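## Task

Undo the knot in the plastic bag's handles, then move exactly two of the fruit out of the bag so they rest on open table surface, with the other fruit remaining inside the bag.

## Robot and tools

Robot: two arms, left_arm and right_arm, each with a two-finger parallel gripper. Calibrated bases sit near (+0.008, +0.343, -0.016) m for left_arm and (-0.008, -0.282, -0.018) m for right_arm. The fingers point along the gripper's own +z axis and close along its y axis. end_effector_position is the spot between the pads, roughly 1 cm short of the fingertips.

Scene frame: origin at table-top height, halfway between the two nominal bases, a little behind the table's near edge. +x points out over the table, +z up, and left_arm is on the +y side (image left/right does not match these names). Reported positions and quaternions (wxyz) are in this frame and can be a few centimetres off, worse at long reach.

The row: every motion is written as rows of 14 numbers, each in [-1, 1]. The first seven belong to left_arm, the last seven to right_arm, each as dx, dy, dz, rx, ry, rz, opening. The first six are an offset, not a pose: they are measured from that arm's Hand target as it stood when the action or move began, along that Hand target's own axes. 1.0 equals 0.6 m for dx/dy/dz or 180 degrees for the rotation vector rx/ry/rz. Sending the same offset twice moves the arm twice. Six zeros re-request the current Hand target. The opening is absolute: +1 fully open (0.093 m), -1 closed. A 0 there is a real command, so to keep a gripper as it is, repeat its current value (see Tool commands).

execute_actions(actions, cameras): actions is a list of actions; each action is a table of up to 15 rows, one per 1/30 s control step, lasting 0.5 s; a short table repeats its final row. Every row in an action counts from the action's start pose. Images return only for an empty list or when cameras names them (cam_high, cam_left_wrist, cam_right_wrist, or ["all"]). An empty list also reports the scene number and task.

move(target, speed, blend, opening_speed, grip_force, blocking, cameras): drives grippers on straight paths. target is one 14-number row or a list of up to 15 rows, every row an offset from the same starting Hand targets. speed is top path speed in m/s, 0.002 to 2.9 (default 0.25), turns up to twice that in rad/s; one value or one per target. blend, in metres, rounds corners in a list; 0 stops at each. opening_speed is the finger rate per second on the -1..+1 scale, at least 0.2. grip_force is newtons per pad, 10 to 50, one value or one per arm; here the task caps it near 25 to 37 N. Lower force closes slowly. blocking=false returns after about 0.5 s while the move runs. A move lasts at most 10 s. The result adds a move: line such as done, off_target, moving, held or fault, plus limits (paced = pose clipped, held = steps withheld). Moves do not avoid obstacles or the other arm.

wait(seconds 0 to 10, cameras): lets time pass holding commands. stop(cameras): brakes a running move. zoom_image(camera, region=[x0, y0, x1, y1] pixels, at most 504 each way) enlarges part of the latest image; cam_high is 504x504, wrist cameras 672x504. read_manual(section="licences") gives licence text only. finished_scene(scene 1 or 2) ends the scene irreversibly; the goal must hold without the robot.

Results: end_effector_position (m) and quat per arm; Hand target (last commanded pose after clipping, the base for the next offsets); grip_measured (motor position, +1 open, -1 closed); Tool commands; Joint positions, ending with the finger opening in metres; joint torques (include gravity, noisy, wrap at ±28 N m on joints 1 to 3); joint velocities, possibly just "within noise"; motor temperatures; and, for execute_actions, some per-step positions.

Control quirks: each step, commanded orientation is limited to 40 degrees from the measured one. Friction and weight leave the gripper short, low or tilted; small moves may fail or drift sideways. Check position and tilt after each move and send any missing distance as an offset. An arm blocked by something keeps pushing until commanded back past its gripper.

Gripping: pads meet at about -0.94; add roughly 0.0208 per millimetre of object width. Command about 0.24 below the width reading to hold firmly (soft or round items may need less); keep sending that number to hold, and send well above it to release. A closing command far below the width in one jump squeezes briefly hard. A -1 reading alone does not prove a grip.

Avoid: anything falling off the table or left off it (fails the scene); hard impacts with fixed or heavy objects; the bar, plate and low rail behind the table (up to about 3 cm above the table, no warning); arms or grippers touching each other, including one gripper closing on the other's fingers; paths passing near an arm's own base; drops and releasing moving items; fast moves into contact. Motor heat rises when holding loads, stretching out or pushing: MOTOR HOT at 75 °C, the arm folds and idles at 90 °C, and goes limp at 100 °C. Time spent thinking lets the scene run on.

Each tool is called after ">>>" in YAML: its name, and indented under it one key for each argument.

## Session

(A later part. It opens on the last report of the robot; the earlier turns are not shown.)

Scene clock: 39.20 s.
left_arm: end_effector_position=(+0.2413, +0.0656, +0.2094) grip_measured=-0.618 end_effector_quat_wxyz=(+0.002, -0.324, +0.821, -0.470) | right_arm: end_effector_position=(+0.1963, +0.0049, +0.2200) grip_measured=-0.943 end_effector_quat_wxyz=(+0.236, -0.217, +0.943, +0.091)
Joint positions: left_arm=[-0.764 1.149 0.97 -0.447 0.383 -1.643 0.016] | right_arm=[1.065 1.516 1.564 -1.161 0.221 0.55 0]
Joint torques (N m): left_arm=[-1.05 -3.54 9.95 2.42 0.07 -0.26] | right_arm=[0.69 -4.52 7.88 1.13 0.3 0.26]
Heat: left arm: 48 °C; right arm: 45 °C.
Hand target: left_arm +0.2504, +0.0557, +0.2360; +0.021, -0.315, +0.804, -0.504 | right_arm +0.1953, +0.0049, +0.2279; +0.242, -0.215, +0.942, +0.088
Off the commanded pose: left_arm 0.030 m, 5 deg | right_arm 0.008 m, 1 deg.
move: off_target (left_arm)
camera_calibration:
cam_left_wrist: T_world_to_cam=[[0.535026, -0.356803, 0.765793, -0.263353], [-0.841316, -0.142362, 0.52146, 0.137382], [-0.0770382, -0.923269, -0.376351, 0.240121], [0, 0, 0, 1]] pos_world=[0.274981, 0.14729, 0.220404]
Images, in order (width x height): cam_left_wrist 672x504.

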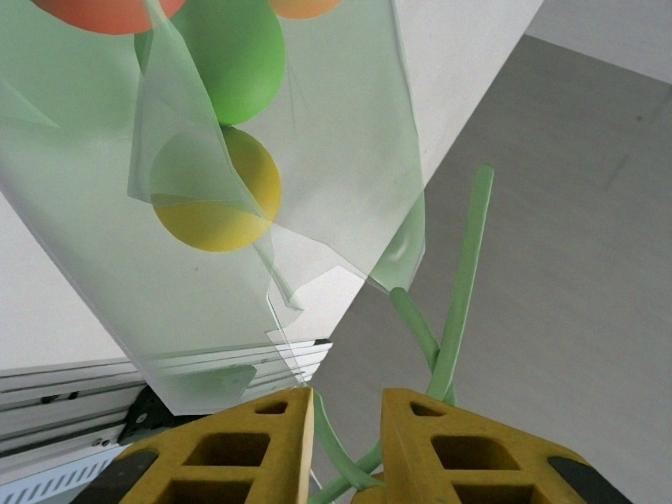

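>>> move:
  target: [-0.01,-0.021,0.059,0,0,0,-0.62,0,0,0,0,0,0,-1]
  cameras: ["cam_left_wrist","cam_right_wrist"]
  speed: 0.05

Scene clock: 40.93 s.
left_arm: end_effector_position=(+0.2645, +0.0378, +0.2006) grip_measured=-0.618 end_effector_quat_wxyz=(+0.003, -0.324, +0.821, -0.469) | right_arm: end_effector_position=(+0.1963, +0.0049, +0.2200) grip_measured=-0.943 end_effector_quat_wxyz=(+0.236, -0.217, +0.943, +0.091)
Joint positions: left_arm=[-0.787 1.292 1.03 -0.359 0.363 -1.655 0.016] | right_arm=[1.065 1.516 1.564 -1.161 0.221 0.55 0]
Joint torques (N m): left_arm=[-1.25 -4.98 9.88 2.41 0.09 -0.28] | right_arm=[0.66 -4.41 7.84 1.09 0.26 0.24]
Heat: left arm: 48 °C; right arm: 45 °C.
Hand target: left_arm +0.2737, +0.0269, +0.2273; +0.021, -0.315, +0.804, -0.504 | right_arm +0.1953, +0.0049, +0.2279; +0.242, -0.215, +0.942, +0.088
Off the commanded pose: left_arm 0.030 m, 5 deg | right_arm 0.008 m, 1 deg.
move: off_target (left_arm)
camera_calibration:
cam_left_wrist: T_world_to_cam=[[0.534009, -0.358036, 0.765927, -0.278618], [-0.841998, -0.143081, 0.520162, 0.157911], [-0.0766473, -0.92268, -0.377872, 0.213131], [0, 0, 0, 1]] pos_world=[0.298081, 0.11949, 0.211798]
cam_right_wrist: T_world_to_cam=[[0.465163, -0.882163, -0.073567, -0.0729012], [-0.884752, -0.46059, -0.0712081, 0.229256], [0.0289329, 0.0982119, -0.994745, 0.300721], [0, 0, 0, 1]] pos_world=[0.228045, 0.011748, 0.310103]
Images, in order (width x height): cam_left_wrist 672x504, cam_right_wrist 672x504.

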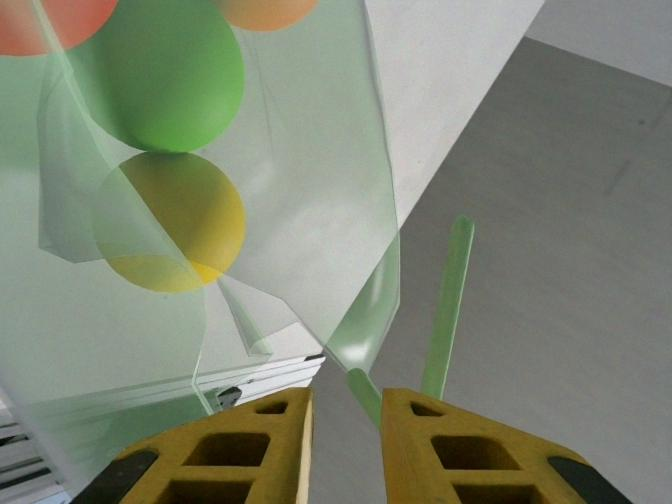

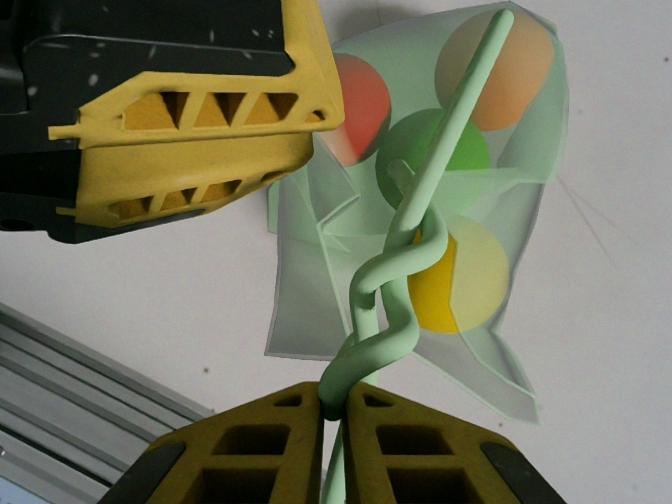

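>>> move:
  target: [0.026,-0.0093,0.029,0,0,0,-0.62,0,0,0,0,0,0,-1]
  cameras: ["cam_left_wrist","cam_right_wrist"]
  speed: 0.05

Scene clock: 42.43 s.
left_arm: end_effector_position=(+0.2614, +0.0147, +0.2003) grip_measured=-0.618 end_effector_quat_wxyz=(+0.005, -0.322, +0.823, -0.468) | right_arm: end_effector_position=(+0.1963, +0.0049, +0.2200) grip_measured=-0.943 end_effector_quat_wxyz=(+0.236, -0.217, +0.943, +0.091)
Joint positions: left_arm=[-0.859 1.346 1.069 -0.333 0.301 -1.693 0.016] | right_arm=[1.065 1.516 1.564 -1.161 0.221 0.55 0]
Joint torques (N m): left_arm=[-1.06 -5.38 9.98 2.44 0.05 -0.28] | right_arm=[0.66 -4.49 8.01 1.12 0.29 0.22]
Heat: left arm: 48 °C; right arm: 45 °C.
Hand target: left_arm +0.2700, +0.0032, +0.2278; +0.020, -0.315, +0.804, -0.504 | right_arm +0.1954, +0.0049, +0.2279; +0.242, -0.215, +0.942, +0.088
Off the commanded pose: left_arm 0.031 m, 5 deg | right_arm 0.008 m, 1 deg.
move: off_target (left_arm)
camera_calibration:
cam_left_wrist: T_world_to_cam=[[0.531046, -0.363218, 0.765547, -0.28408], [-0.843876, -0.145058, 0.516558, 0.153428], [-0.0765746, -0.920343, -0.383544, 0.192559], [0, 0, 0, 1]] pos_world=[0.295078, 0.0962935, 0.212077]
cam_right_wrist: T_world_to_cam=[[0.465163, -0.882163, -0.073567, -0.0729012], [-0.884752, -0.46059, -0.0712081, 0.229256], [0.0289329, 0.0982119, -0.994745, 0.300721], [0, 0, 0, 1]] pos_world=[0.228045, 0.011748, 0.310103]
Images, in order (width x height): cam_left_wrist 672x504, cam_right_wrist 672x504.

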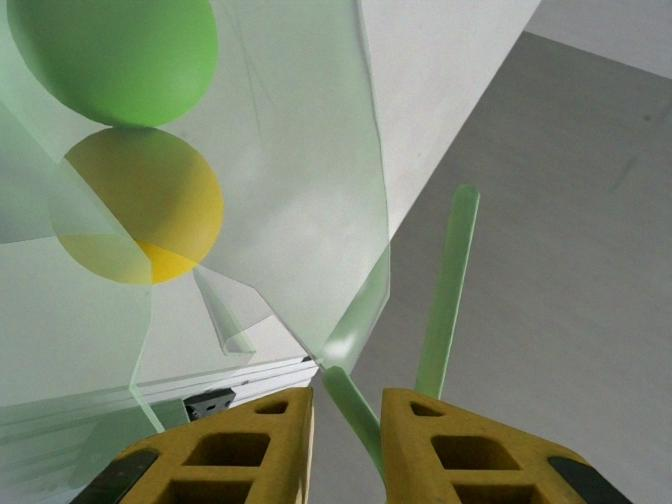

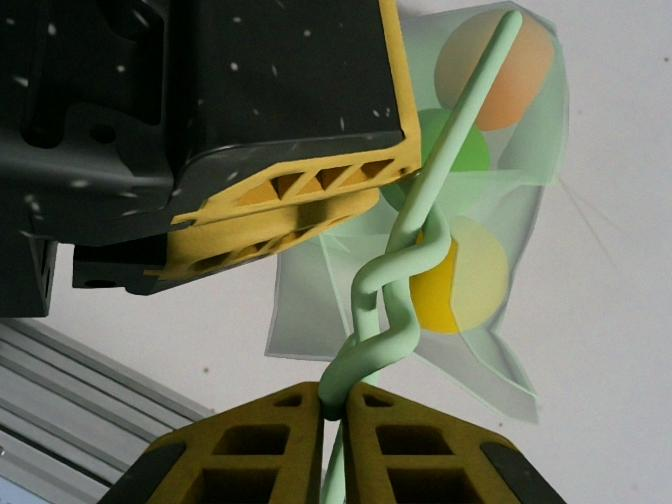

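>>> move:
  target:
    - [0.005,0,0.021,0,0,0,-0.62,0,0,0,0,0,0,-1]
    - [0.005,0,0.021,0,0,0,-1,0,0,0,0,0,0,-1]
  cameras: ["cam_left_wrist","cam_right_wrist"]
  speed: 0.05

Scene clock: 44.40 s.
left_arm: end_effector_position=(+0.2640, +0.0037, +0.1953) grip_measured=-0.951 end_effector_quat_wxyz=(+0.007, -0.322, +0.823, -0.468) | right_arm: end_effector_position=(+0.1962, +0.0047, +0.2199) grip_measured=-0.943 end_effector_quat_wxyz=(+0.236, -0.218, +0.943, +0.091)
Joint positions: left_arm=[-0.88 1.384 1.078 -0.299 0.28 -1.704 0] | right_arm=[1.065 1.516 1.564 -1.163 0.221 0.55 0]
Joint torques (N m): left_arm=[-1.16 -5.71 9.91 2.46 0.05 -0.26] | right_arm=[0.69 -4.3 7.95 1.13 0.3 0.24]
Heat: left arm: 48 °C; right arm: 45 °C.
Hand target: left_arm +0.2720, -0.0085, +0.2225; +0.021, -0.315, +0.804, -0.504 | right_arm +0.1953, +0.0049, +0.2279; +0.242, -0.215, +0.942, +0.088
Off the commanded pose: left_arm 0.031 m, 5 deg | right_arm 0.008 m, 1 deg.
move: off_target (left_arm); target 2's new opening was sent with left_arm's hand 0.031 m and 5 deg from that target
camera_calibration:
cam_left_wrist: T_world_to_cam=[[0.529244, -0.362953, 0.76692, -0.285384], [-0.845246, -0.146818, 0.513813, 0.157621], [-0.0738925, -0.920168, -0.384487, 0.180217], [0, 0, 0, 1]] pos_world=[0.297583, 0.0853909, 0.20717]
cam_right_wrist: T_world_to_cam=[[0.465099, -0.882261, -0.0727918, -0.0732697], [-0.884811, -0.460677, -0.0698981, 0.228671], [0.0281349, 0.0969166, -0.994895, 0.30079], [0, 0, 0, 1]] pos_world=[0.227946, 0.0115489, 0.309904]
Images, in order (width x height): cam_left_wrist 672x504, cam_right_wrist 672x504.

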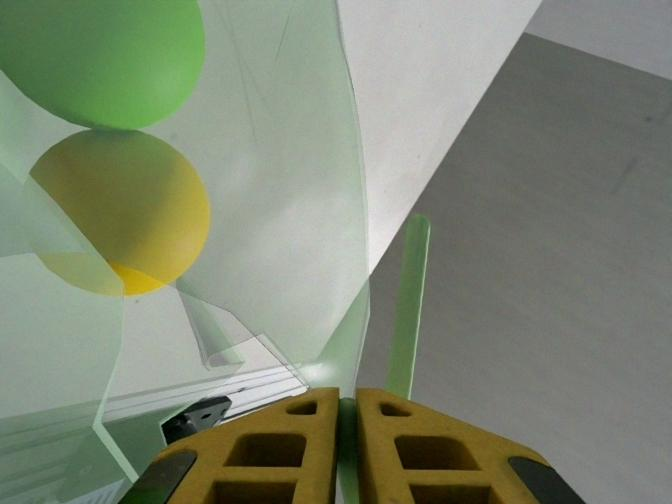

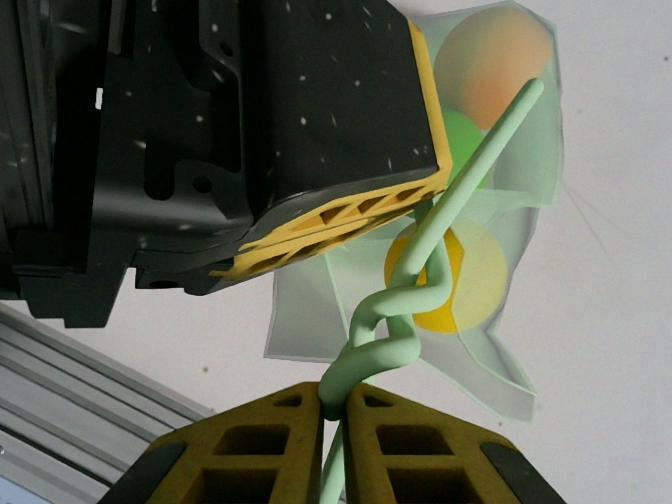

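>>> move:
  target: [-0.134,-0.028,0.036,0,0,0,-1,0.04,0.022,-0.021,0,0,0,-1]
  cameras: ["all"]
  speed: 0.05

Scene clock: 47.13 s.
left_arm: end_effector_position=(+0.3421, +0.0218, +0.1756) grip_measured=-0.951 end_effector_quat_wxyz=(+0.002, -0.345, +0.814, -0.467) | right_arm: end_effector_position=(+0.1700, +0.0133, +0.2215) grip_measured=-0.943 end_effector_quat_wxyz=(+0.236, -0.217, +0.943, +0.092)
Joint positions: left_arm=[-0.673 1.576 1.194 -0.267 0.434 -1.623 0] | right_arm=[1.163 1.507 1.564 -1.191 0.263 0.642 0]
Joint torques (N m): left_arm=[-0.12 -7.6 9.87 2.37 0.38 0.23] | right_arm=[0.55 -6.9 4.97 1.08 0.35 0.22]
Heat: left arm: 49 °C; right arm: 45 °C.
Hand target: left_arm +0.3522, +0.0117, +0.2029; +0.021, -0.315, +0.804, -0.504 | right_arm +0.1652, +0.0046, +0.2278; +0.242, -0.215, +0.942, +0.088
Off the commanded pose: left_arm 0.031 m, 6 deg | right_arm 0.012 m, 1 deg.
move: off_target (left_arm, right_arm)
camera_calibration:
cam_left_wrist: T_world_to_cam=[[0.565124, -0.334048, 0.754352, -0.315693], [-0.823501, -0.173201, 0.540229, 0.224848], [-0.0498074, -0.926506, -0.372969, 0.184929], [0, 0, 0, 1]] pos_world=[0.372779, 0.104825, 0.185647]
cam_right_wrist: T_world_to_cam=[[0.464563, -0.88239, -0.0746329, -0.052874], [-0.885064, -0.459897, -0.0718071, 0.210098], [0.0290385, 0.0994138, -0.994622, 0.301984], [0, 0, 0, 1]] pos_world=[0.201744, 0.0199464, 0.311501]

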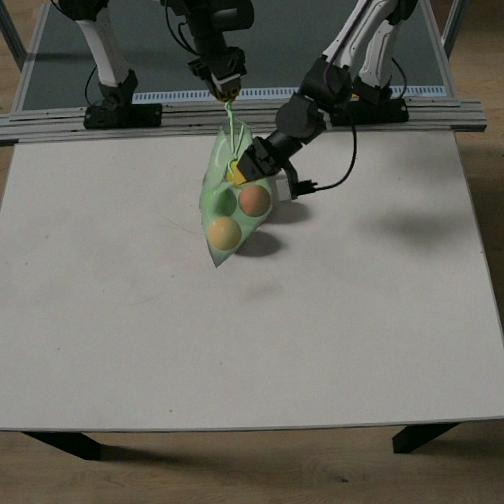

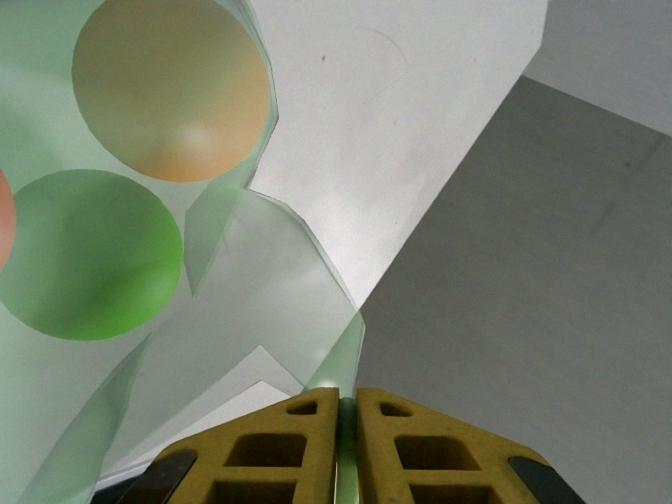

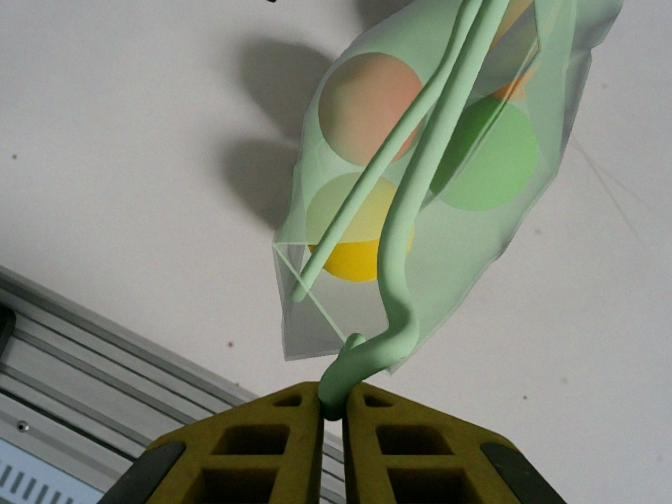

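>>> move:
  target:
    - [-0.077,0.04,0.0235,0,0,0,-1,0.074,-0.0095,0.13,0,0,0,-1]
    - [-0.077,0.04,0.0235,0,0,0,0,0.074,-0.0095,0.13,0,0,0,-1]
    - [-0.077,0.04,-0.25,0,0,0,0,0.074,-0.0095,0.13,0,0,0,-1]
  cameras: ["all"]
  speed: 0.1

>>> zoom_image:
  camera: "cam_high"
  region: [160, 100, 340, 280]

Scene clock: 52.63 s.
left_arm: end_effector_position=(+0.3301, +0.1632, +0.2225) grip_measured=-0.002 end_effector_quat_wxyz=(+0.011, -0.335, +0.804, -0.492) | right_arm: end_effector_position=(+0.1652, +0.0023, +0.1266) grip_measured=-0.943 end_effector_quat_wxyz=(+0.222, -0.220, +0.947, +0.073)
Joint positions: left_arm=[-0.234 1.31 1.144 -0.619 0.786 -1.294 0.045] | right_arm=[1.163 1.458 1.158 -0.883 0.263 0.644 0]
Joint torques (N m): left_arm=[0.05 -7.28 9.72 1.25 0.54 0.21] | right_arm=[0.73 -6.99 5.41 1.48 0.31 0.21]
Heat: left arm: 48 °C; right arm: 45 °C.
Hand target: left_arm +0.3250, +0.1628, +0.2435; +0.021, -0.315, +0.804, -0.504 | right_arm +0.1653, +0.0045, +0.1379; +0.242, -0.215, +0.942, +0.088
Off the commanded pose: left_arm 0.022 m, 3 deg | right_arm 0.012 m, 3 deg.
move: off_target (left_arm, right_arm); target 2's new opening was sent with left_arm's hand 0.015 m and 4 deg from that target
camera_calibration:
cam_left_wrist: T_world_to_cam=[[0.533642, -0.300047, 0.790695, -0.300419], [-0.844949, -0.149484, 0.513533, 0.223225], [-0.0358873, -0.942139, -0.333295, 0.321918], [0, 0, 0, 1]] pos_world=[0.360483, 0.24652, 0.2302]
cam_right_wrist: T_world_to_cam=[[0.461747, -0.885876, -0.0448667, -0.0707849], [-0.886962, -0.460596, -0.0338998, 0.189481], [0.0093656, 0.0554482, -0.998418, 0.212645], [0, 0, 0, 1]] pos_world=[0.198755, 0.0127766, 0.215556]

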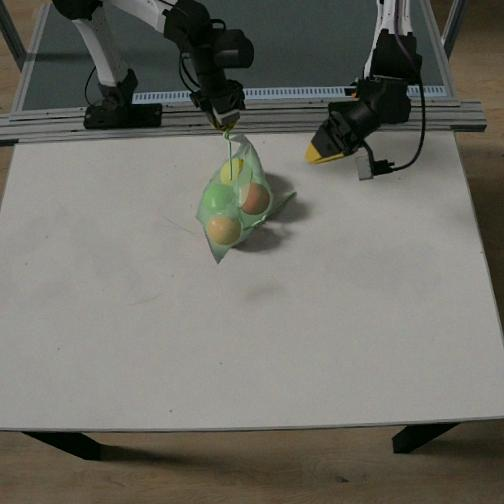

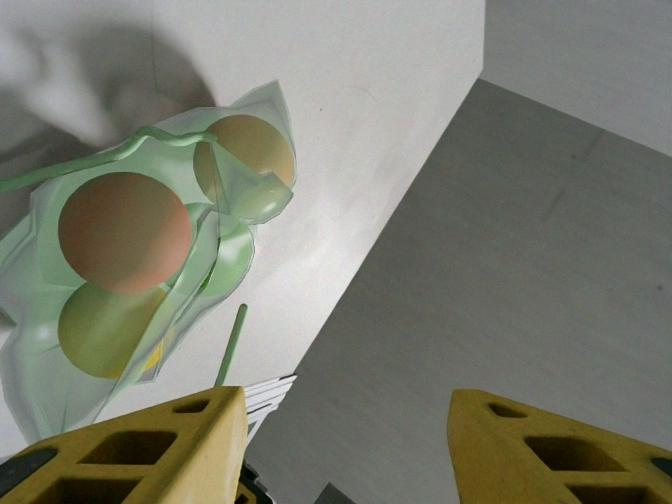

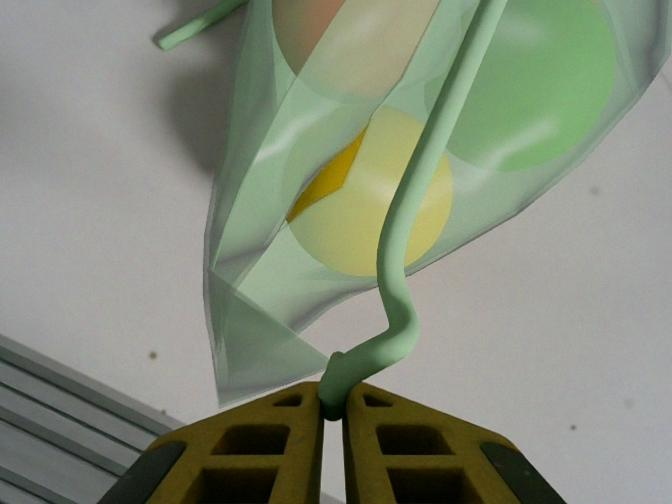

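Scaled by 2.800 from the camera's 504x504 image, which has a finer 720x720 frame.

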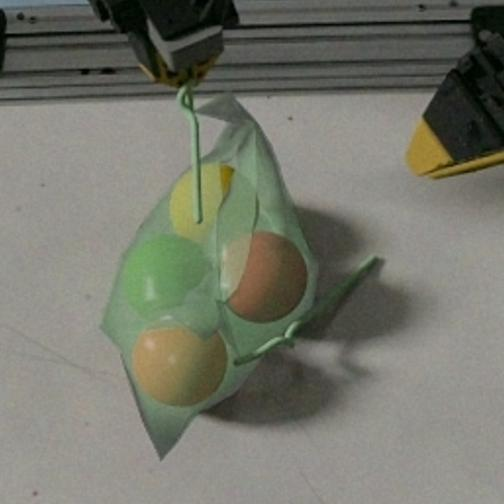

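>>> move:
  target:
    - [0,0,0,0,0,0,0,0.0445,-0.0148,0.108,0,0,0,-1]
    - [0,0,0,0,0,0,0,0.0445,-0.0148,0.108,0,0,0,-0.4]
    - [0,0,0,0,0,0,0,-0.19,0.0,-0.12,0,0,0,-0.4]
  cameras: ["all"]
  speed: 0.1

>>> zoom_image:
  camera: "cam_high"
  region: [160, 100, 340, 280]

Scene clock: 58.27 s.
left_arm: end_effector_position=(+0.3301, +0.1632, +0.2225) grip_measured=-0.002 end_effector_quat_wxyz=(+0.011, -0.335, +0.804, -0.492) | right_arm: end_effector_position=(+0.2280, +0.0254, +0.2552) grip_measured=-0.403 end_effector_quat_wxyz=(+0.253, -0.206, +0.941, +0.087)
Joint positions: left_arm=[-0.234 1.31 1.144 -0.619 0.786 -1.294 0.045] | right_arm=[1.026 1.677 1.863 -1.273 0.237 0.526 0.026]
Joint torques (N m): left_arm=[0.1 -7.38 9.73 1.28 0.54 0.2] | right_arm=[-0.59 -4.75 7.39 1.09 -0.09 0.03]
Heat: left arm: 48 °C; right arm: 44 °C.
Hand target: left_arm +0.3250, +0.1628, +0.2435; +0.021, -0.315, +0.804, -0.504 | right_arm +0.2253, +0.0263, +0.2566; +0.242, -0.215, +0.942, +0.088
Off the commanded pose: left_arm 0.022 m, 3 deg | right_arm 0.003 m, 2 deg.
move: off_target (left_arm)
camera_calibration:
cam_left_wrist: T_world_to_cam=[[0.533315, -0.300538, 0.790729, -0.300107], [-0.845142, -0.14931, 0.513265, 0.223365], [-0.0361916, -0.94201, -0.333626, 0.322039], [0, 0, 0, 1]] pos_world=[0.360481, 0.246521, 0.230098]
cam_right_wrist: T_world_to_cam=[[0.445153, -0.893191, -0.0636321, -0.0647021], [-0.893247, -0.437946, -0.101552, 0.278379], [0.0628375, 0.102045, -0.992793, 0.324411], [0, 0, 0, 1]] pos_world=[0.257079, 0.0310191, 0.346226]

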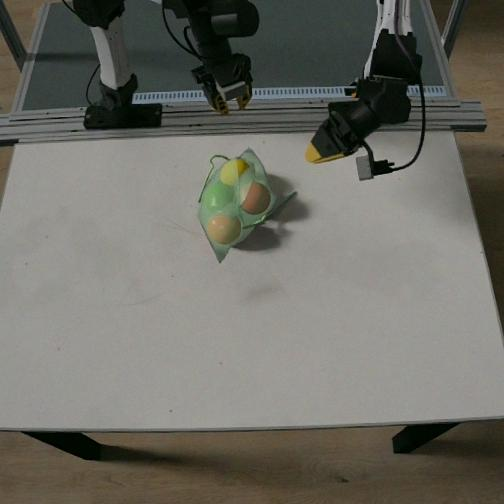

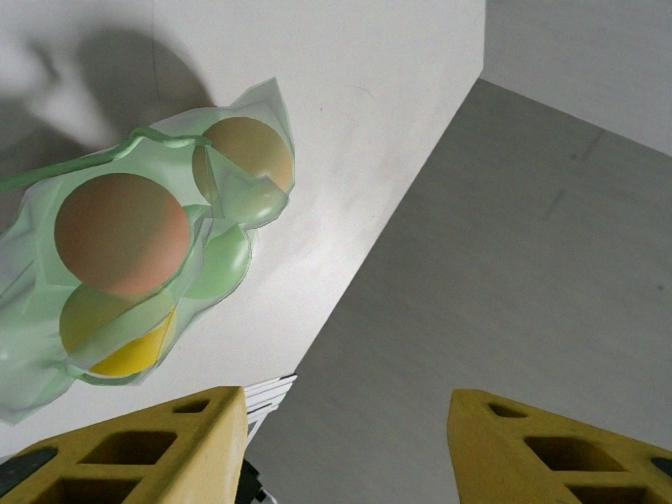

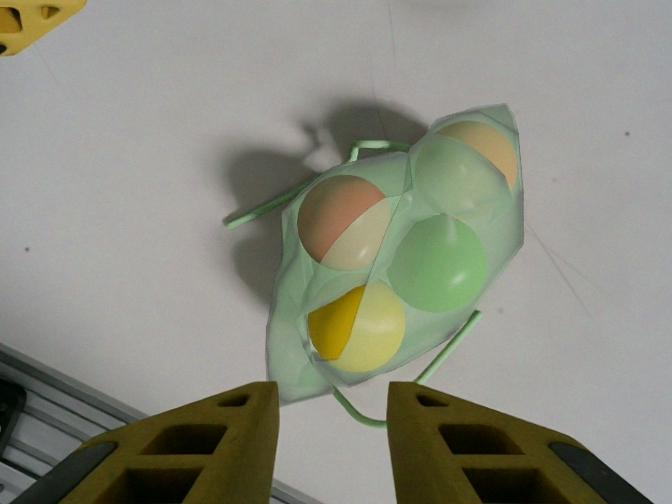

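Scaled by 2.800 from the camera's 504x504 image, which has a finer 720x720 frame.

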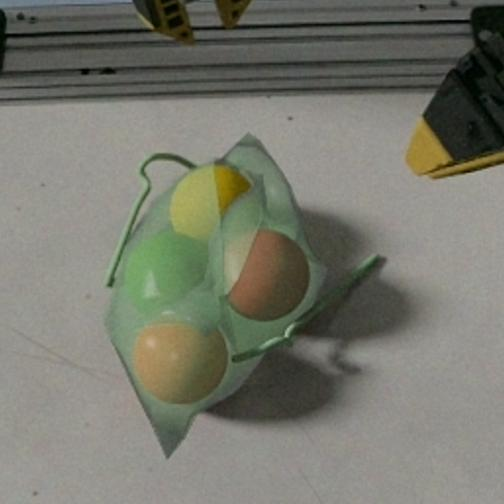

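>>> move:
  target: [0,0,0,0,0,0,0,0.194,-0.118,0.2175,0.096,-0.012,0.169,-0.5]
  cameras: ["cam_right_wrist"]
  speed: 0.15

Scene clock: 61.63 s.
left_arm: end_effector_position=(+0.3301, +0.1632, +0.2225) grip_measured=-0.002 end_effector_quat_wxyz=(+0.011, -0.335, +0.804, -0.492) | right_arm: end_effector_position=(+0.2178, -0.0463, +0.0773) grip_measured=-0.497 end_effector_quat_wxyz=(+0.244, +0.075, +0.967, +0.004)
Joint positions: left_arm=[-0.234 1.31 1.144 -0.619 0.786 -1.294 0.045] | right_arm=[1.032 1.58 1.082 -0.835 0.432 1.124 0.021]
Joint torques (N m): left_arm=[0.09 -7.28 9.66 1.27 0.51 0.26] | right_arm=[0.5 -5.74 5.05 1.12 0.49 0.21]
Heat: left arm: 48 °C; right arm: 44 °C.
Hand target: left_arm +0.3250, +0.1628, +0.2435; +0.021, -0.315, +0.804, -0.504 | right_arm +0.2195, -0.0437, +0.0815; +0.257, +0.079, +0.963, +0.012
Off the commanded pose: left_arm 0.022 m, 3 deg | right_arm 0.005 m, 2 deg.
move: off_target (left_arm)
camera_calibration:
cam_right_wrist: T_world_to_cam=[[-0.128428, -0.990508, -0.0489967, -0.016259], [-0.989907, 0.131022, -0.0540062, 0.263431], [0.0599131, 0.0415662, -0.997338, 0.15393], [0, 0, 0, 1]] pos_world=[0.249461, -0.0570182, 0.166951]
Images, in order (width x height): cam_right_wrist 672x504.

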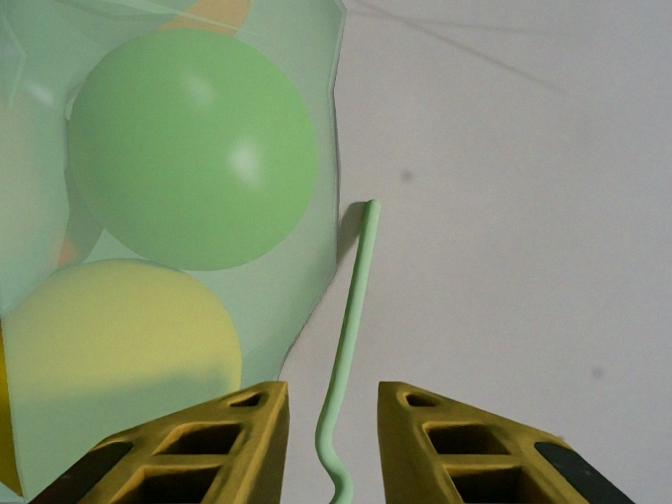

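>>> move:
  target:
    - [0,0,0,0,0,0,0,0.05,-0.0064,0.088,0,0,0,-0.5]
    - [0,0,0,0,0,0,0,0.05,-0.0064,0.088,0,0,0,-1]
    - [0,0,0,0,0,0,0,-0.06,-0.158,0.044,0,0,0,-1]
  cameras: ["all"]
  speed: 0.08

>>> zoom_image:
  camera: "cam_high"
  region: [140, 100, 320, 280]

Scene clock: 66.60 s.
left_arm: end_effector_position=(+0.3301, +0.1632, +0.2225) grip_measured=-0.002 end_effector_quat_wxyz=(+0.011, -0.335, +0.804, -0.492) | right_arm: end_effector_position=(+0.2564, -0.1423, +0.0690) grip_measured=-0.940 end_effector_quat_wxyz=(+0.267, +0.087, +0.960, +0.008)
Joint positions: left_arm=[-0.234 1.31 1.144 -0.619 0.786 -1.294 0.045] | right_arm=[0.695 1.346 0.811 -0.629 0.361 0.791 0]
Joint torques (N m): left_arm=[0.13 -7.27 9.55 1.27 0.53 0.22] | right_arm=[-0.39 -5.33 5.16 0.98 -0.05 0.01]
Heat: left arm: 48 °C; right arm: 44 °C.
Hand target: left_arm +0.3250, +0.1628, +0.2435; +0.021, -0.315, +0.804, -0.504 | right_arm +0.2495, -0.1435, +0.0704; +0.257, +0.079, +0.963, +0.012
Off the commanded pose: left_arm 0.022 m, 3 deg | right_arm 0.007 m, 2 deg.
move: off_target (left_arm)
camera_calibration:
cam_left_wrist: T_world_to_cam=[[0.533315, -0.300538, 0.790729, -0.300107], [-0.845142, -0.14931, 0.513265, 0.223365], [-0.0361916, -0.94201, -0.333626, 0.322039], [0, 0, 0, 1]] pos_world=[0.360481, 0.246521, 0.230098]
cam_right_wrist: T_world_to_cam=[[-0.149865, -0.986513, -0.0658209, -0.0996186], [-0.982653, 0.155973, -0.10033, 0.318746], [0.109243, 0.0496431, -0.992775, 0.135578], [0, 0, 0, 1]] pos_world=[0.283476, -0.154721, 0.160021]

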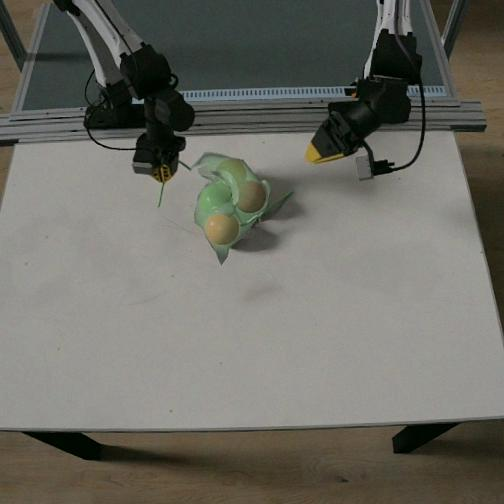

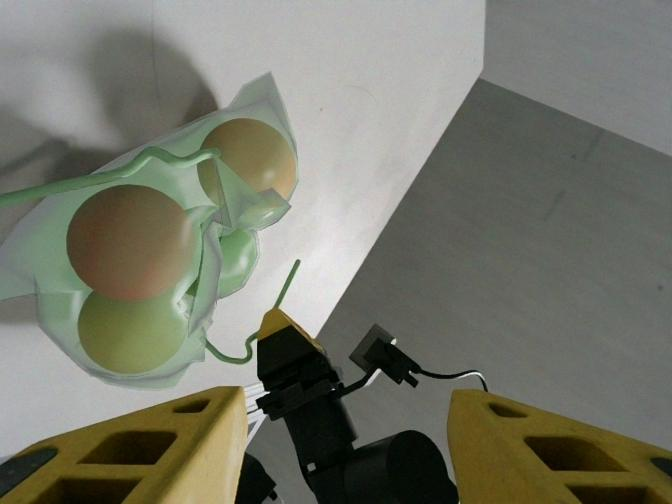

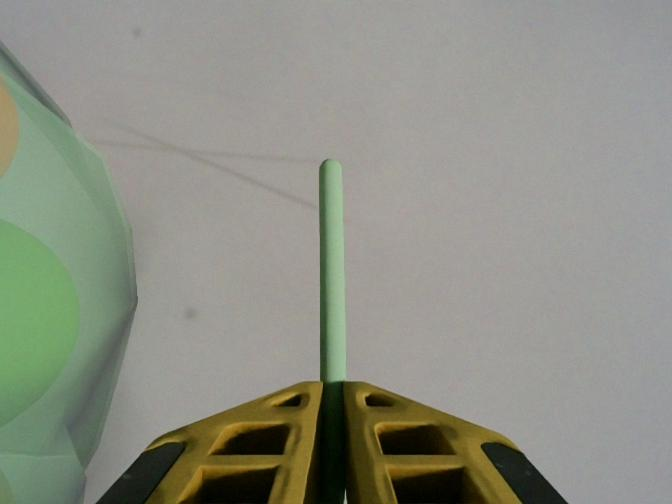

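Scaled by 2.800 from the camera's 504x504 image, which has a finer 720x720 frame.

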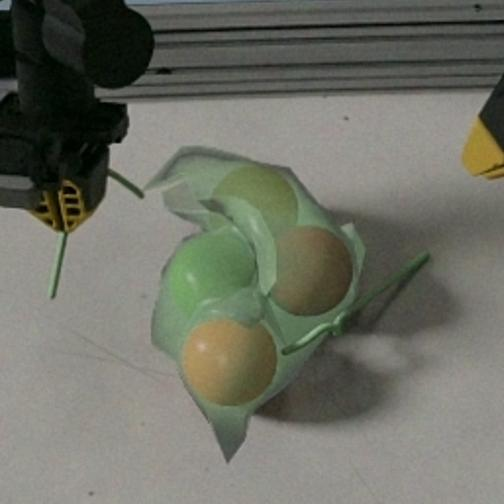

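>>> move:
  target: [0.0355,0.228,0.16,-0.217,0.013,0.481,-0.4,-0.012,-0.048,0.061,0,0,0,-1]
  cameras: ["all"]
  speed: 0.15

Scene clock: 73.40 s.
left_arm: end_effector_position=(+0.2686, +0.1221, +0.0843) grip_measured=-0.398 end_effector_quat_wxyz=(+0.219, +0.321, +0.917, -0.088) | right_arm: end_effector_position=(+0.2689, -0.1775, +0.0429) grip_measured=-0.940 end_effector_quat_wxyz=(+0.259, +0.085, +0.962, +0.002)
Joint positions: left_arm=[-0.771 1.393 0.95 -0.622 -0.016 -0.036 0.026] | right_arm=[0.535 1.346 0.704 -0.492 0.294 0.636 0]
Joint torques (N m): left_arm=[-1.09 -5.37 6.12 1.78 0.01 0.15] | right_arm=[-0.53 -3.04 5.01 1.58 -0.1 -0.01]
Heat: left arm: 48 °C; right arm: 44 °C.
Hand target: left_arm +0.2752, +0.1151, +0.0898; +0.243, +0.331, +0.908, -0.089 | right_arm +0.2697, -0.1738, +0.0404; +0.257, +0.079, +0.963, +0.011
Off the commanded pose: left_arm 0.011 m, 3 deg | right_arm 0.005 m, 1 deg.
move: off_target (left_arm)
camera_calibration:
cam_left_wrist: T_world_to_cam=[[-0.621715, -0.783166, 0.0110672, 0.264481], [-0.783199, 0.621466, -0.0194693, 0.170363], [0.00836985, -0.0207722, -0.999749, 0.166702], [0, 0, 0, 1]] pos_world=[0.296464, 0.10472, 0.16705]
cam_right_wrist: T_world_to_cam=[[-0.149545, -0.987346, -0.0527567, -0.134989], [-0.984416, 0.15367, -0.0855068, 0.333305], [0.092532, 0.0391474, -0.99494, 0.112739], [0, 0, 0, 1]] pos_world=[0.297491, -0.188914, 0.133547]

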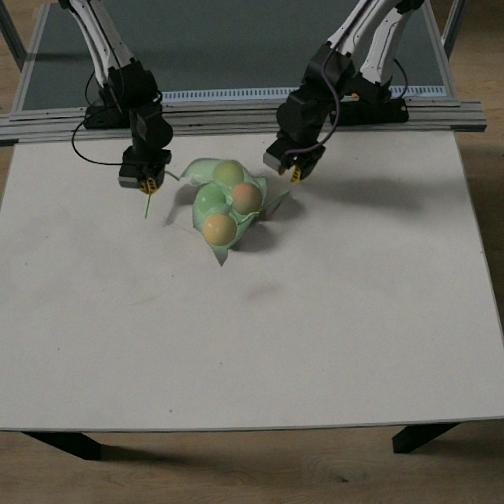

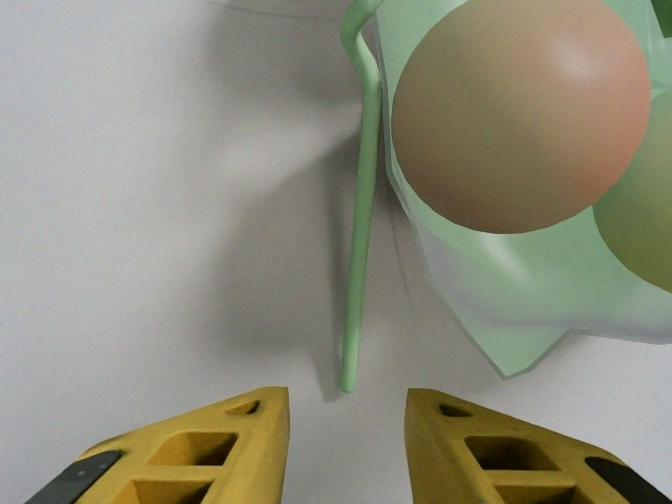

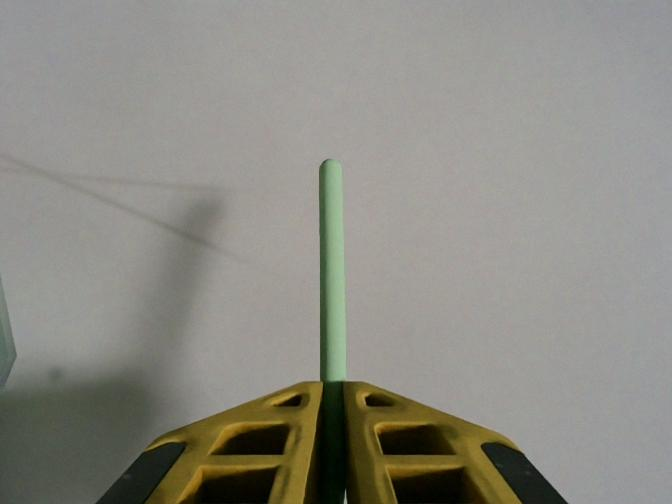

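>>> move:
  target:
    - [0.011,-0.0095,0.113,0,0,0,-0.4,0,0,0,0,0,0,-1]
    - [0.011,-0.0095,0.113,0,0,0,-1,0,0,0,0,0,0,-1]
    - [0.019,0.138,0.011,0,0,0,-1,0,0,0,0,0,0,-1]
  cameras: ["all"]
  speed: 0.08

>>> zoom_image:
  camera: "cam_high"
  region: [140, 100, 320, 280]

Scene clock: 78.37 s.
left_arm: end_effector_position=(+0.3210, +0.1855, +0.0594) grip_measured=-0.945 end_effector_quat_wxyz=(+0.228, +0.321, +0.915, -0.083) | right_arm: end_effector_position=(+0.2690, -0.1774, +0.0430) grip_measured=-0.940 end_effector_quat_wxyz=(+0.259, +0.085, +0.962, +0.002)
Joint positions: left_arm=[-0.465 1.455 0.901 -0.51 0.12 0.238 0] | right_arm=[0.535 1.346 0.704 -0.491 0.294 0.636 0]
Joint torques (N m): left_arm=[0.05 -8.79 8.75 1.01 0.34 0.14] | right_arm=[-0.46 -3.06 5.08 1.64 -0.06 0.06]
Heat: left arm: 48 °C; right arm: 44 °C.
Hand target: left_arm +0.3234, +0.1827, +0.0783; +0.243, +0.330, +0.908, -0.089 | right_arm +0.2697, -0.1737, +0.0404; +0.257, +0.079, +0.963, +0.012
Off the commanded pose: left_arm 0.019 m, 2 deg | right_arm 0.004 m, 1 deg.
move: off_target (left_arm); target 2's new opening was sent with left_arm's hand 0.012 m and 3 deg from that target
camera_calibration:
cam_left_wrist: T_world_to_cam=[[-0.620499, -0.784194, -0.00455781, 0.347708], [-0.783669, 0.620277, -0.0334567, 0.172779], [0.0290636, -0.017188, -0.99943, 0.13544], [0, 0, 0, 1]] pos_world=[0.347217, 0.167828, 0.142729]
cam_right_wrist: T_world_to_cam=[[-0.149396, -0.987342, -0.0532584, -0.134853], [-0.984428, 0.153569, -0.0855413, 0.333377], [0.0926374, 0.0396495, -0.99491, 0.112784], [0, 0, 0, 1]] pos_world=[0.297592, -0.188814, 0.133546]

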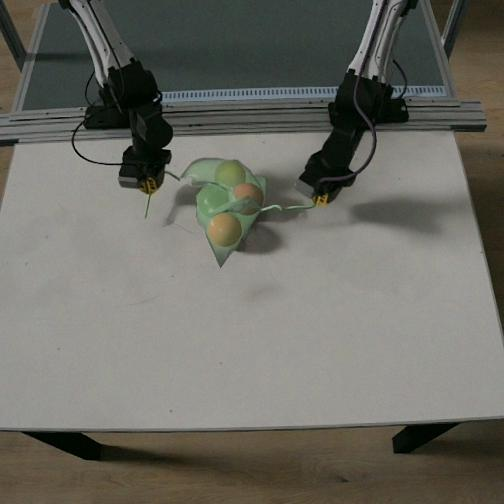

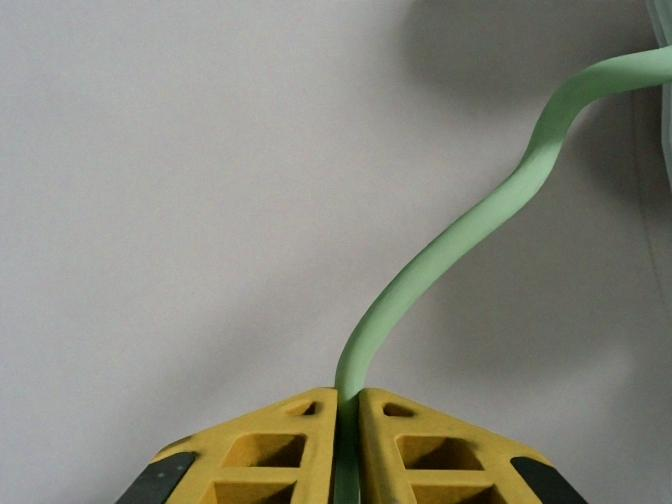

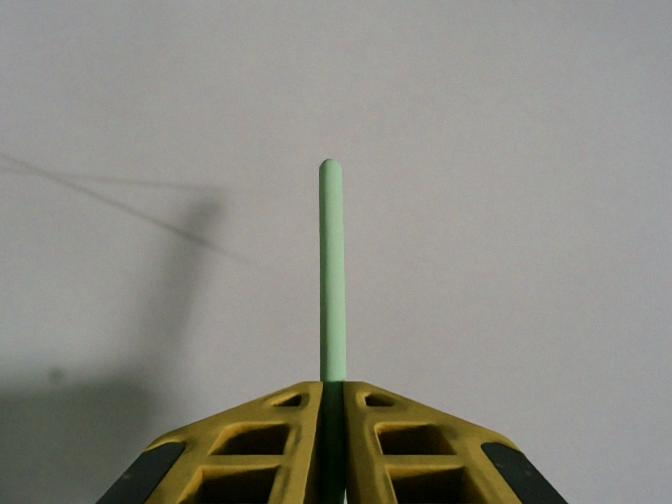

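Scaled by 2.800 from the camera's 504x504 image, which has a finer 720x720 frame.

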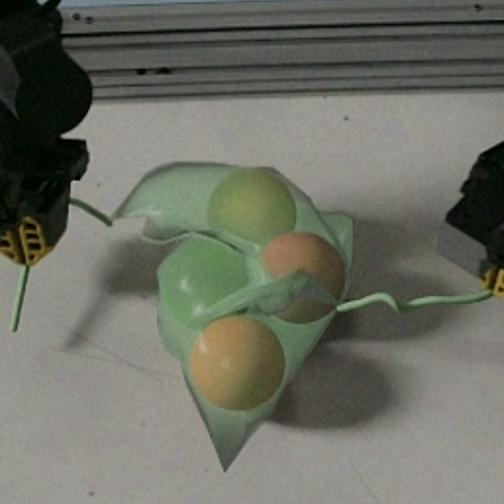

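>>> move:
  target: [-0.138,0.069,0.08,0,0,0,-1,0.1,-0.017,-0.058,0,0,0,-1]
  cameras: ["cam_high"]
  speed: 0.08

>>> zoom_image:
  camera: "cam_high"
  region: [140, 100, 320, 280]

Scene clock: 80.67 s.
left_arm: end_effector_position=(+0.4210, +0.1555, +0.0683) grip_measured=-0.945 end_effector_quat_wxyz=(+0.241, +0.321, +0.912, -0.084) | right_arm: end_effector_position=(+0.2030, -0.1672, +0.0390) grip_measured=-0.940 end_effector_quat_wxyz=(+0.256, +0.074, +0.964, +0.022)
Joint positions: left_arm=[-0.431 1.812 1.322 -0.55 0.137 0.267 0] | right_arm=[0.741 1.123 0.555 -0.606 0.338 0.815 0]
Joint torques (N m): left_arm=[0.13 -9.36 9.09 1.05 0.33 0.14] | right_arm=[0.5 -3.3 5.19 0.93 0.37 0.21]
Heat: left arm: 48 °C; right arm: 44 °C.
Hand target: left_arm +0.4233, +0.1529, +0.0780; +0.243, +0.331, +0.908, -0.089 | right_arm +0.1996, -0.1737, +0.0404; +0.257, +0.079, +0.963, +0.012
Off the commanded pose: left_arm 0.010 m, 1 deg | right_arm 0.007 m, 1 deg.
move: done
Images, in order (width x height): cam_high 504x504.

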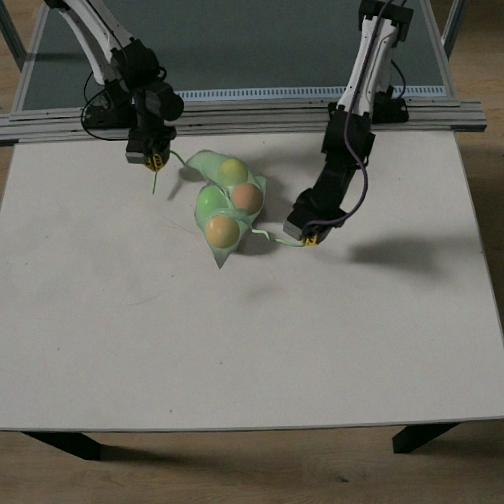

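Scaled by 2.800 from the camera's 504x504 image, which has a finer 720x720 frame.

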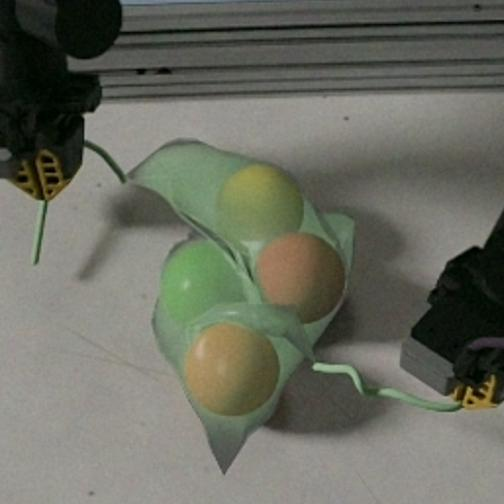

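>>> move:
  target: [-0.103,0.013,0.06,0,0,0,-1,0.043,-0.007,-0.025,0,0,0,-1]
  cameras: ["cam_high"]
  speed: 0.08

>>> zoom_image:
  camera: "cam_high"
  region: [170, 130, 300, 260]

Scene clock: 82.53 s.
left_arm: end_effector_position=(+0.4830, +0.1181, +0.0682) grip_measured=-0.945 end_effector_quat_wxyz=(+0.242, +0.331, +0.908, -0.087) | right_arm: end_effector_position=(+0.1722, -0.1664, +0.0400) grip_measured=-0.940 end_effector_quat_wxyz=(+0.255, +0.075, +0.964, +0.023)
Joint positions: left_arm=[-0.454 2.081 1.702 -0.658 0.137 0.267 0] | right_arm=[0.879 1.028 0.52 -0.714 0.387 0.955 0]
Joint torques (N m): left_arm=[-1.1 -11.84 9.33 1.05 0.17 -0.21] | right_arm=[0.62 -2.48 5.16 0.82 0.42 0.22]
Heat: left arm: 48 °C; right arm: 44 °C.
Hand target: left_arm +0.4831, +0.1128, +0.0777; +0.243, +0.331, +0.908, -0.089 | right_arm +0.1694, -0.1735, +0.0404; +0.257, +0.079, +0.963, +0.011
Off the commanded pose: left_arm 0.011 m, 0 deg | right_arm 0.008 m, 1 deg.
move: off_target (left_arm)
Images, in order (width x height): cam_high 504x504.

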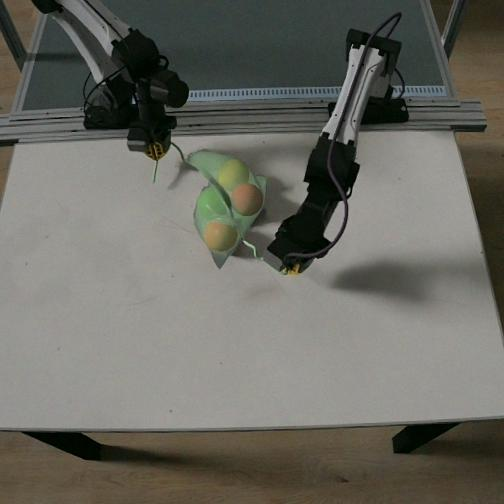

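Scaled by 3.877 from the camera's 504x504 image, which has a finer 720x720 frame.

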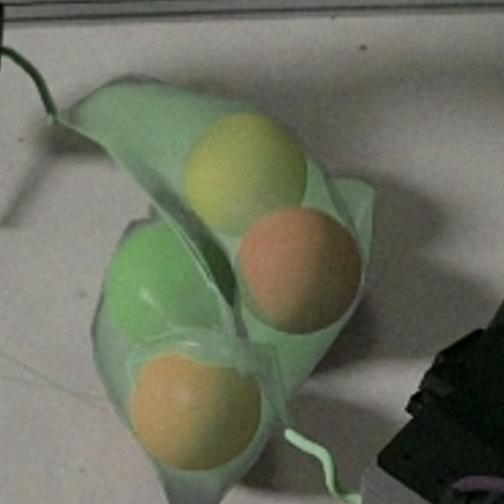

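>>> move:
  target:
    - [0,0,0,0,0,0,-1,0,0,0,0,0,0,-1]
    - [0,0,0,0,0,0,-0.5,0,0,0,0,0,0,-1]
    - [0,0,-0.15,0,0,0,-0.5,0,0,0,0,0,0,-1]
    - [0.021,-0.296,-0.359,0,0,0,-0.5,0,0,0,0,0,0,-1]
  cameras: ["all"]
  speed: 0.15

>>> zoom_image:
  camera: "cam_left_wrist"
  region: [180, 50, 580, 350]

Scene clock: 88.17 s.
left_arm: end_effector_position=(+0.2832, +0.0477, +0.2371) grip_measured=-0.502 end_effector_quat_wxyz=(+0.226, +0.340, +0.909, -0.084) | right_arm: end_effector_position=(+0.1719, -0.1668, +0.0399) grip_measured=-0.940 end_effector_quat_wxyz=(+0.255, +0.075, +0.964, +0.022)
Joint positions: left_arm=[-0.931 1.669 1.833 -1.225 -0.097 -0.131 0.021] | right_arm=[0.879 1.028 0.52 -0.716 0.387 0.955 0]
Joint torques (N m): left_arm=[-0.79 -10.43 8.81 1.05 -0.07 -0.32] | right_arm=[0.49 -2.58 4.93 0.84 0.43 0.24]
Heat: left arm: 49 °C; right arm: 43 °C.
Hand target: left_arm +0.2782, +0.0532, +0.2582; +0.243, +0.330, +0.908, -0.089 | right_arm +0.1694, -0.1735, +0.0404; +0.257, +0.079, +0.963, +0.012
Off the commanded pose: left_arm 0.022 m, 2 deg | right_arm 0.007 m, 1 deg.
move: off_target (left_arm); target 2's new opening was sent with left_arm's hand 0.011 m and 0 deg from that target
camera_calibration:
cam_left_wrist: T_world_to_cam=[[-0.650497, -0.759422, -0.0114523, 0.225823], [-0.758877, 0.650497, -0.0309807, 0.22547], [0.0309772, -0.011462, -0.999454, 0.310932], [0, 0, 0, 1]] pos_world=[0.308369, 0.0283912, 0.320334]
cam_right_wrist: T_world_to_cam=[[-0.119038, -0.989271, -0.0846976, -0.143228], [-0.98932, 0.125404, -0.0742904, 0.231548], [0.0841147, 0.0749497, -0.993633, 0.125609], [0, 0, 0, 1]] pos_world=[0.20146, -0.180143, 0.12988]

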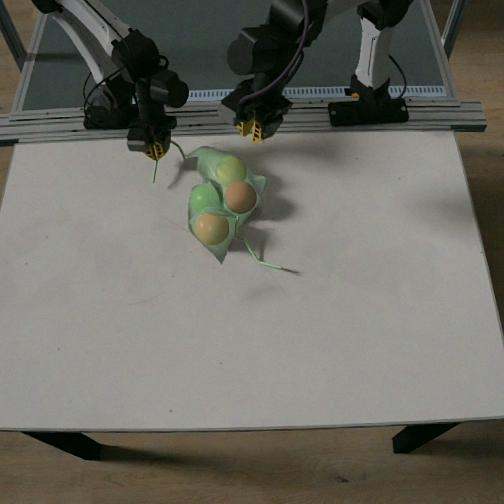

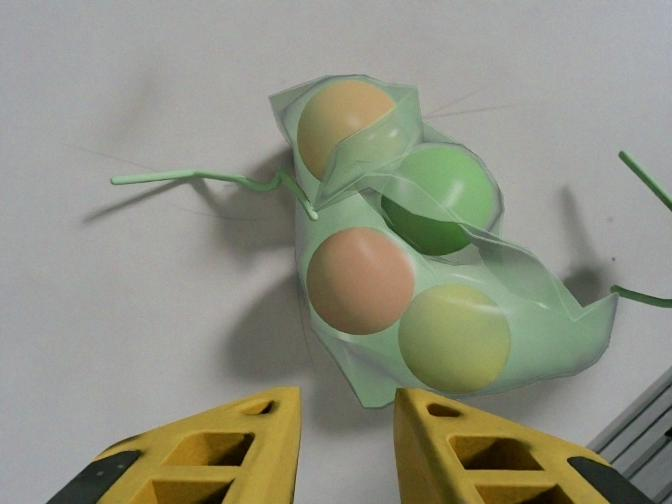

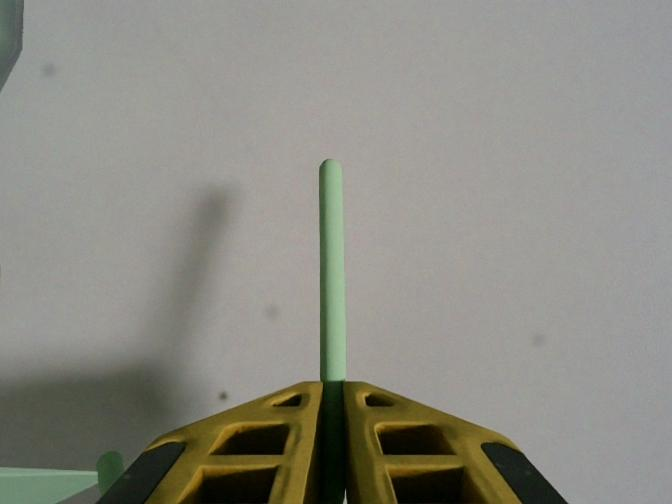

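Scaled by 1.260 from the camera's 672x504 image, which has a finer 960x720 frame.

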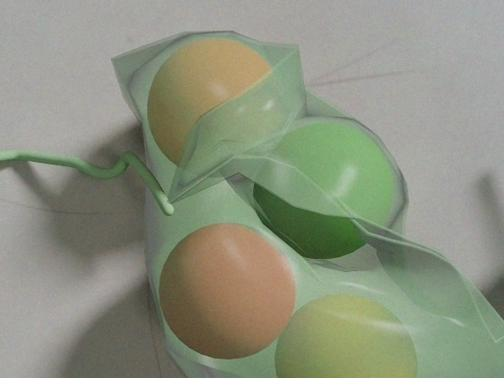

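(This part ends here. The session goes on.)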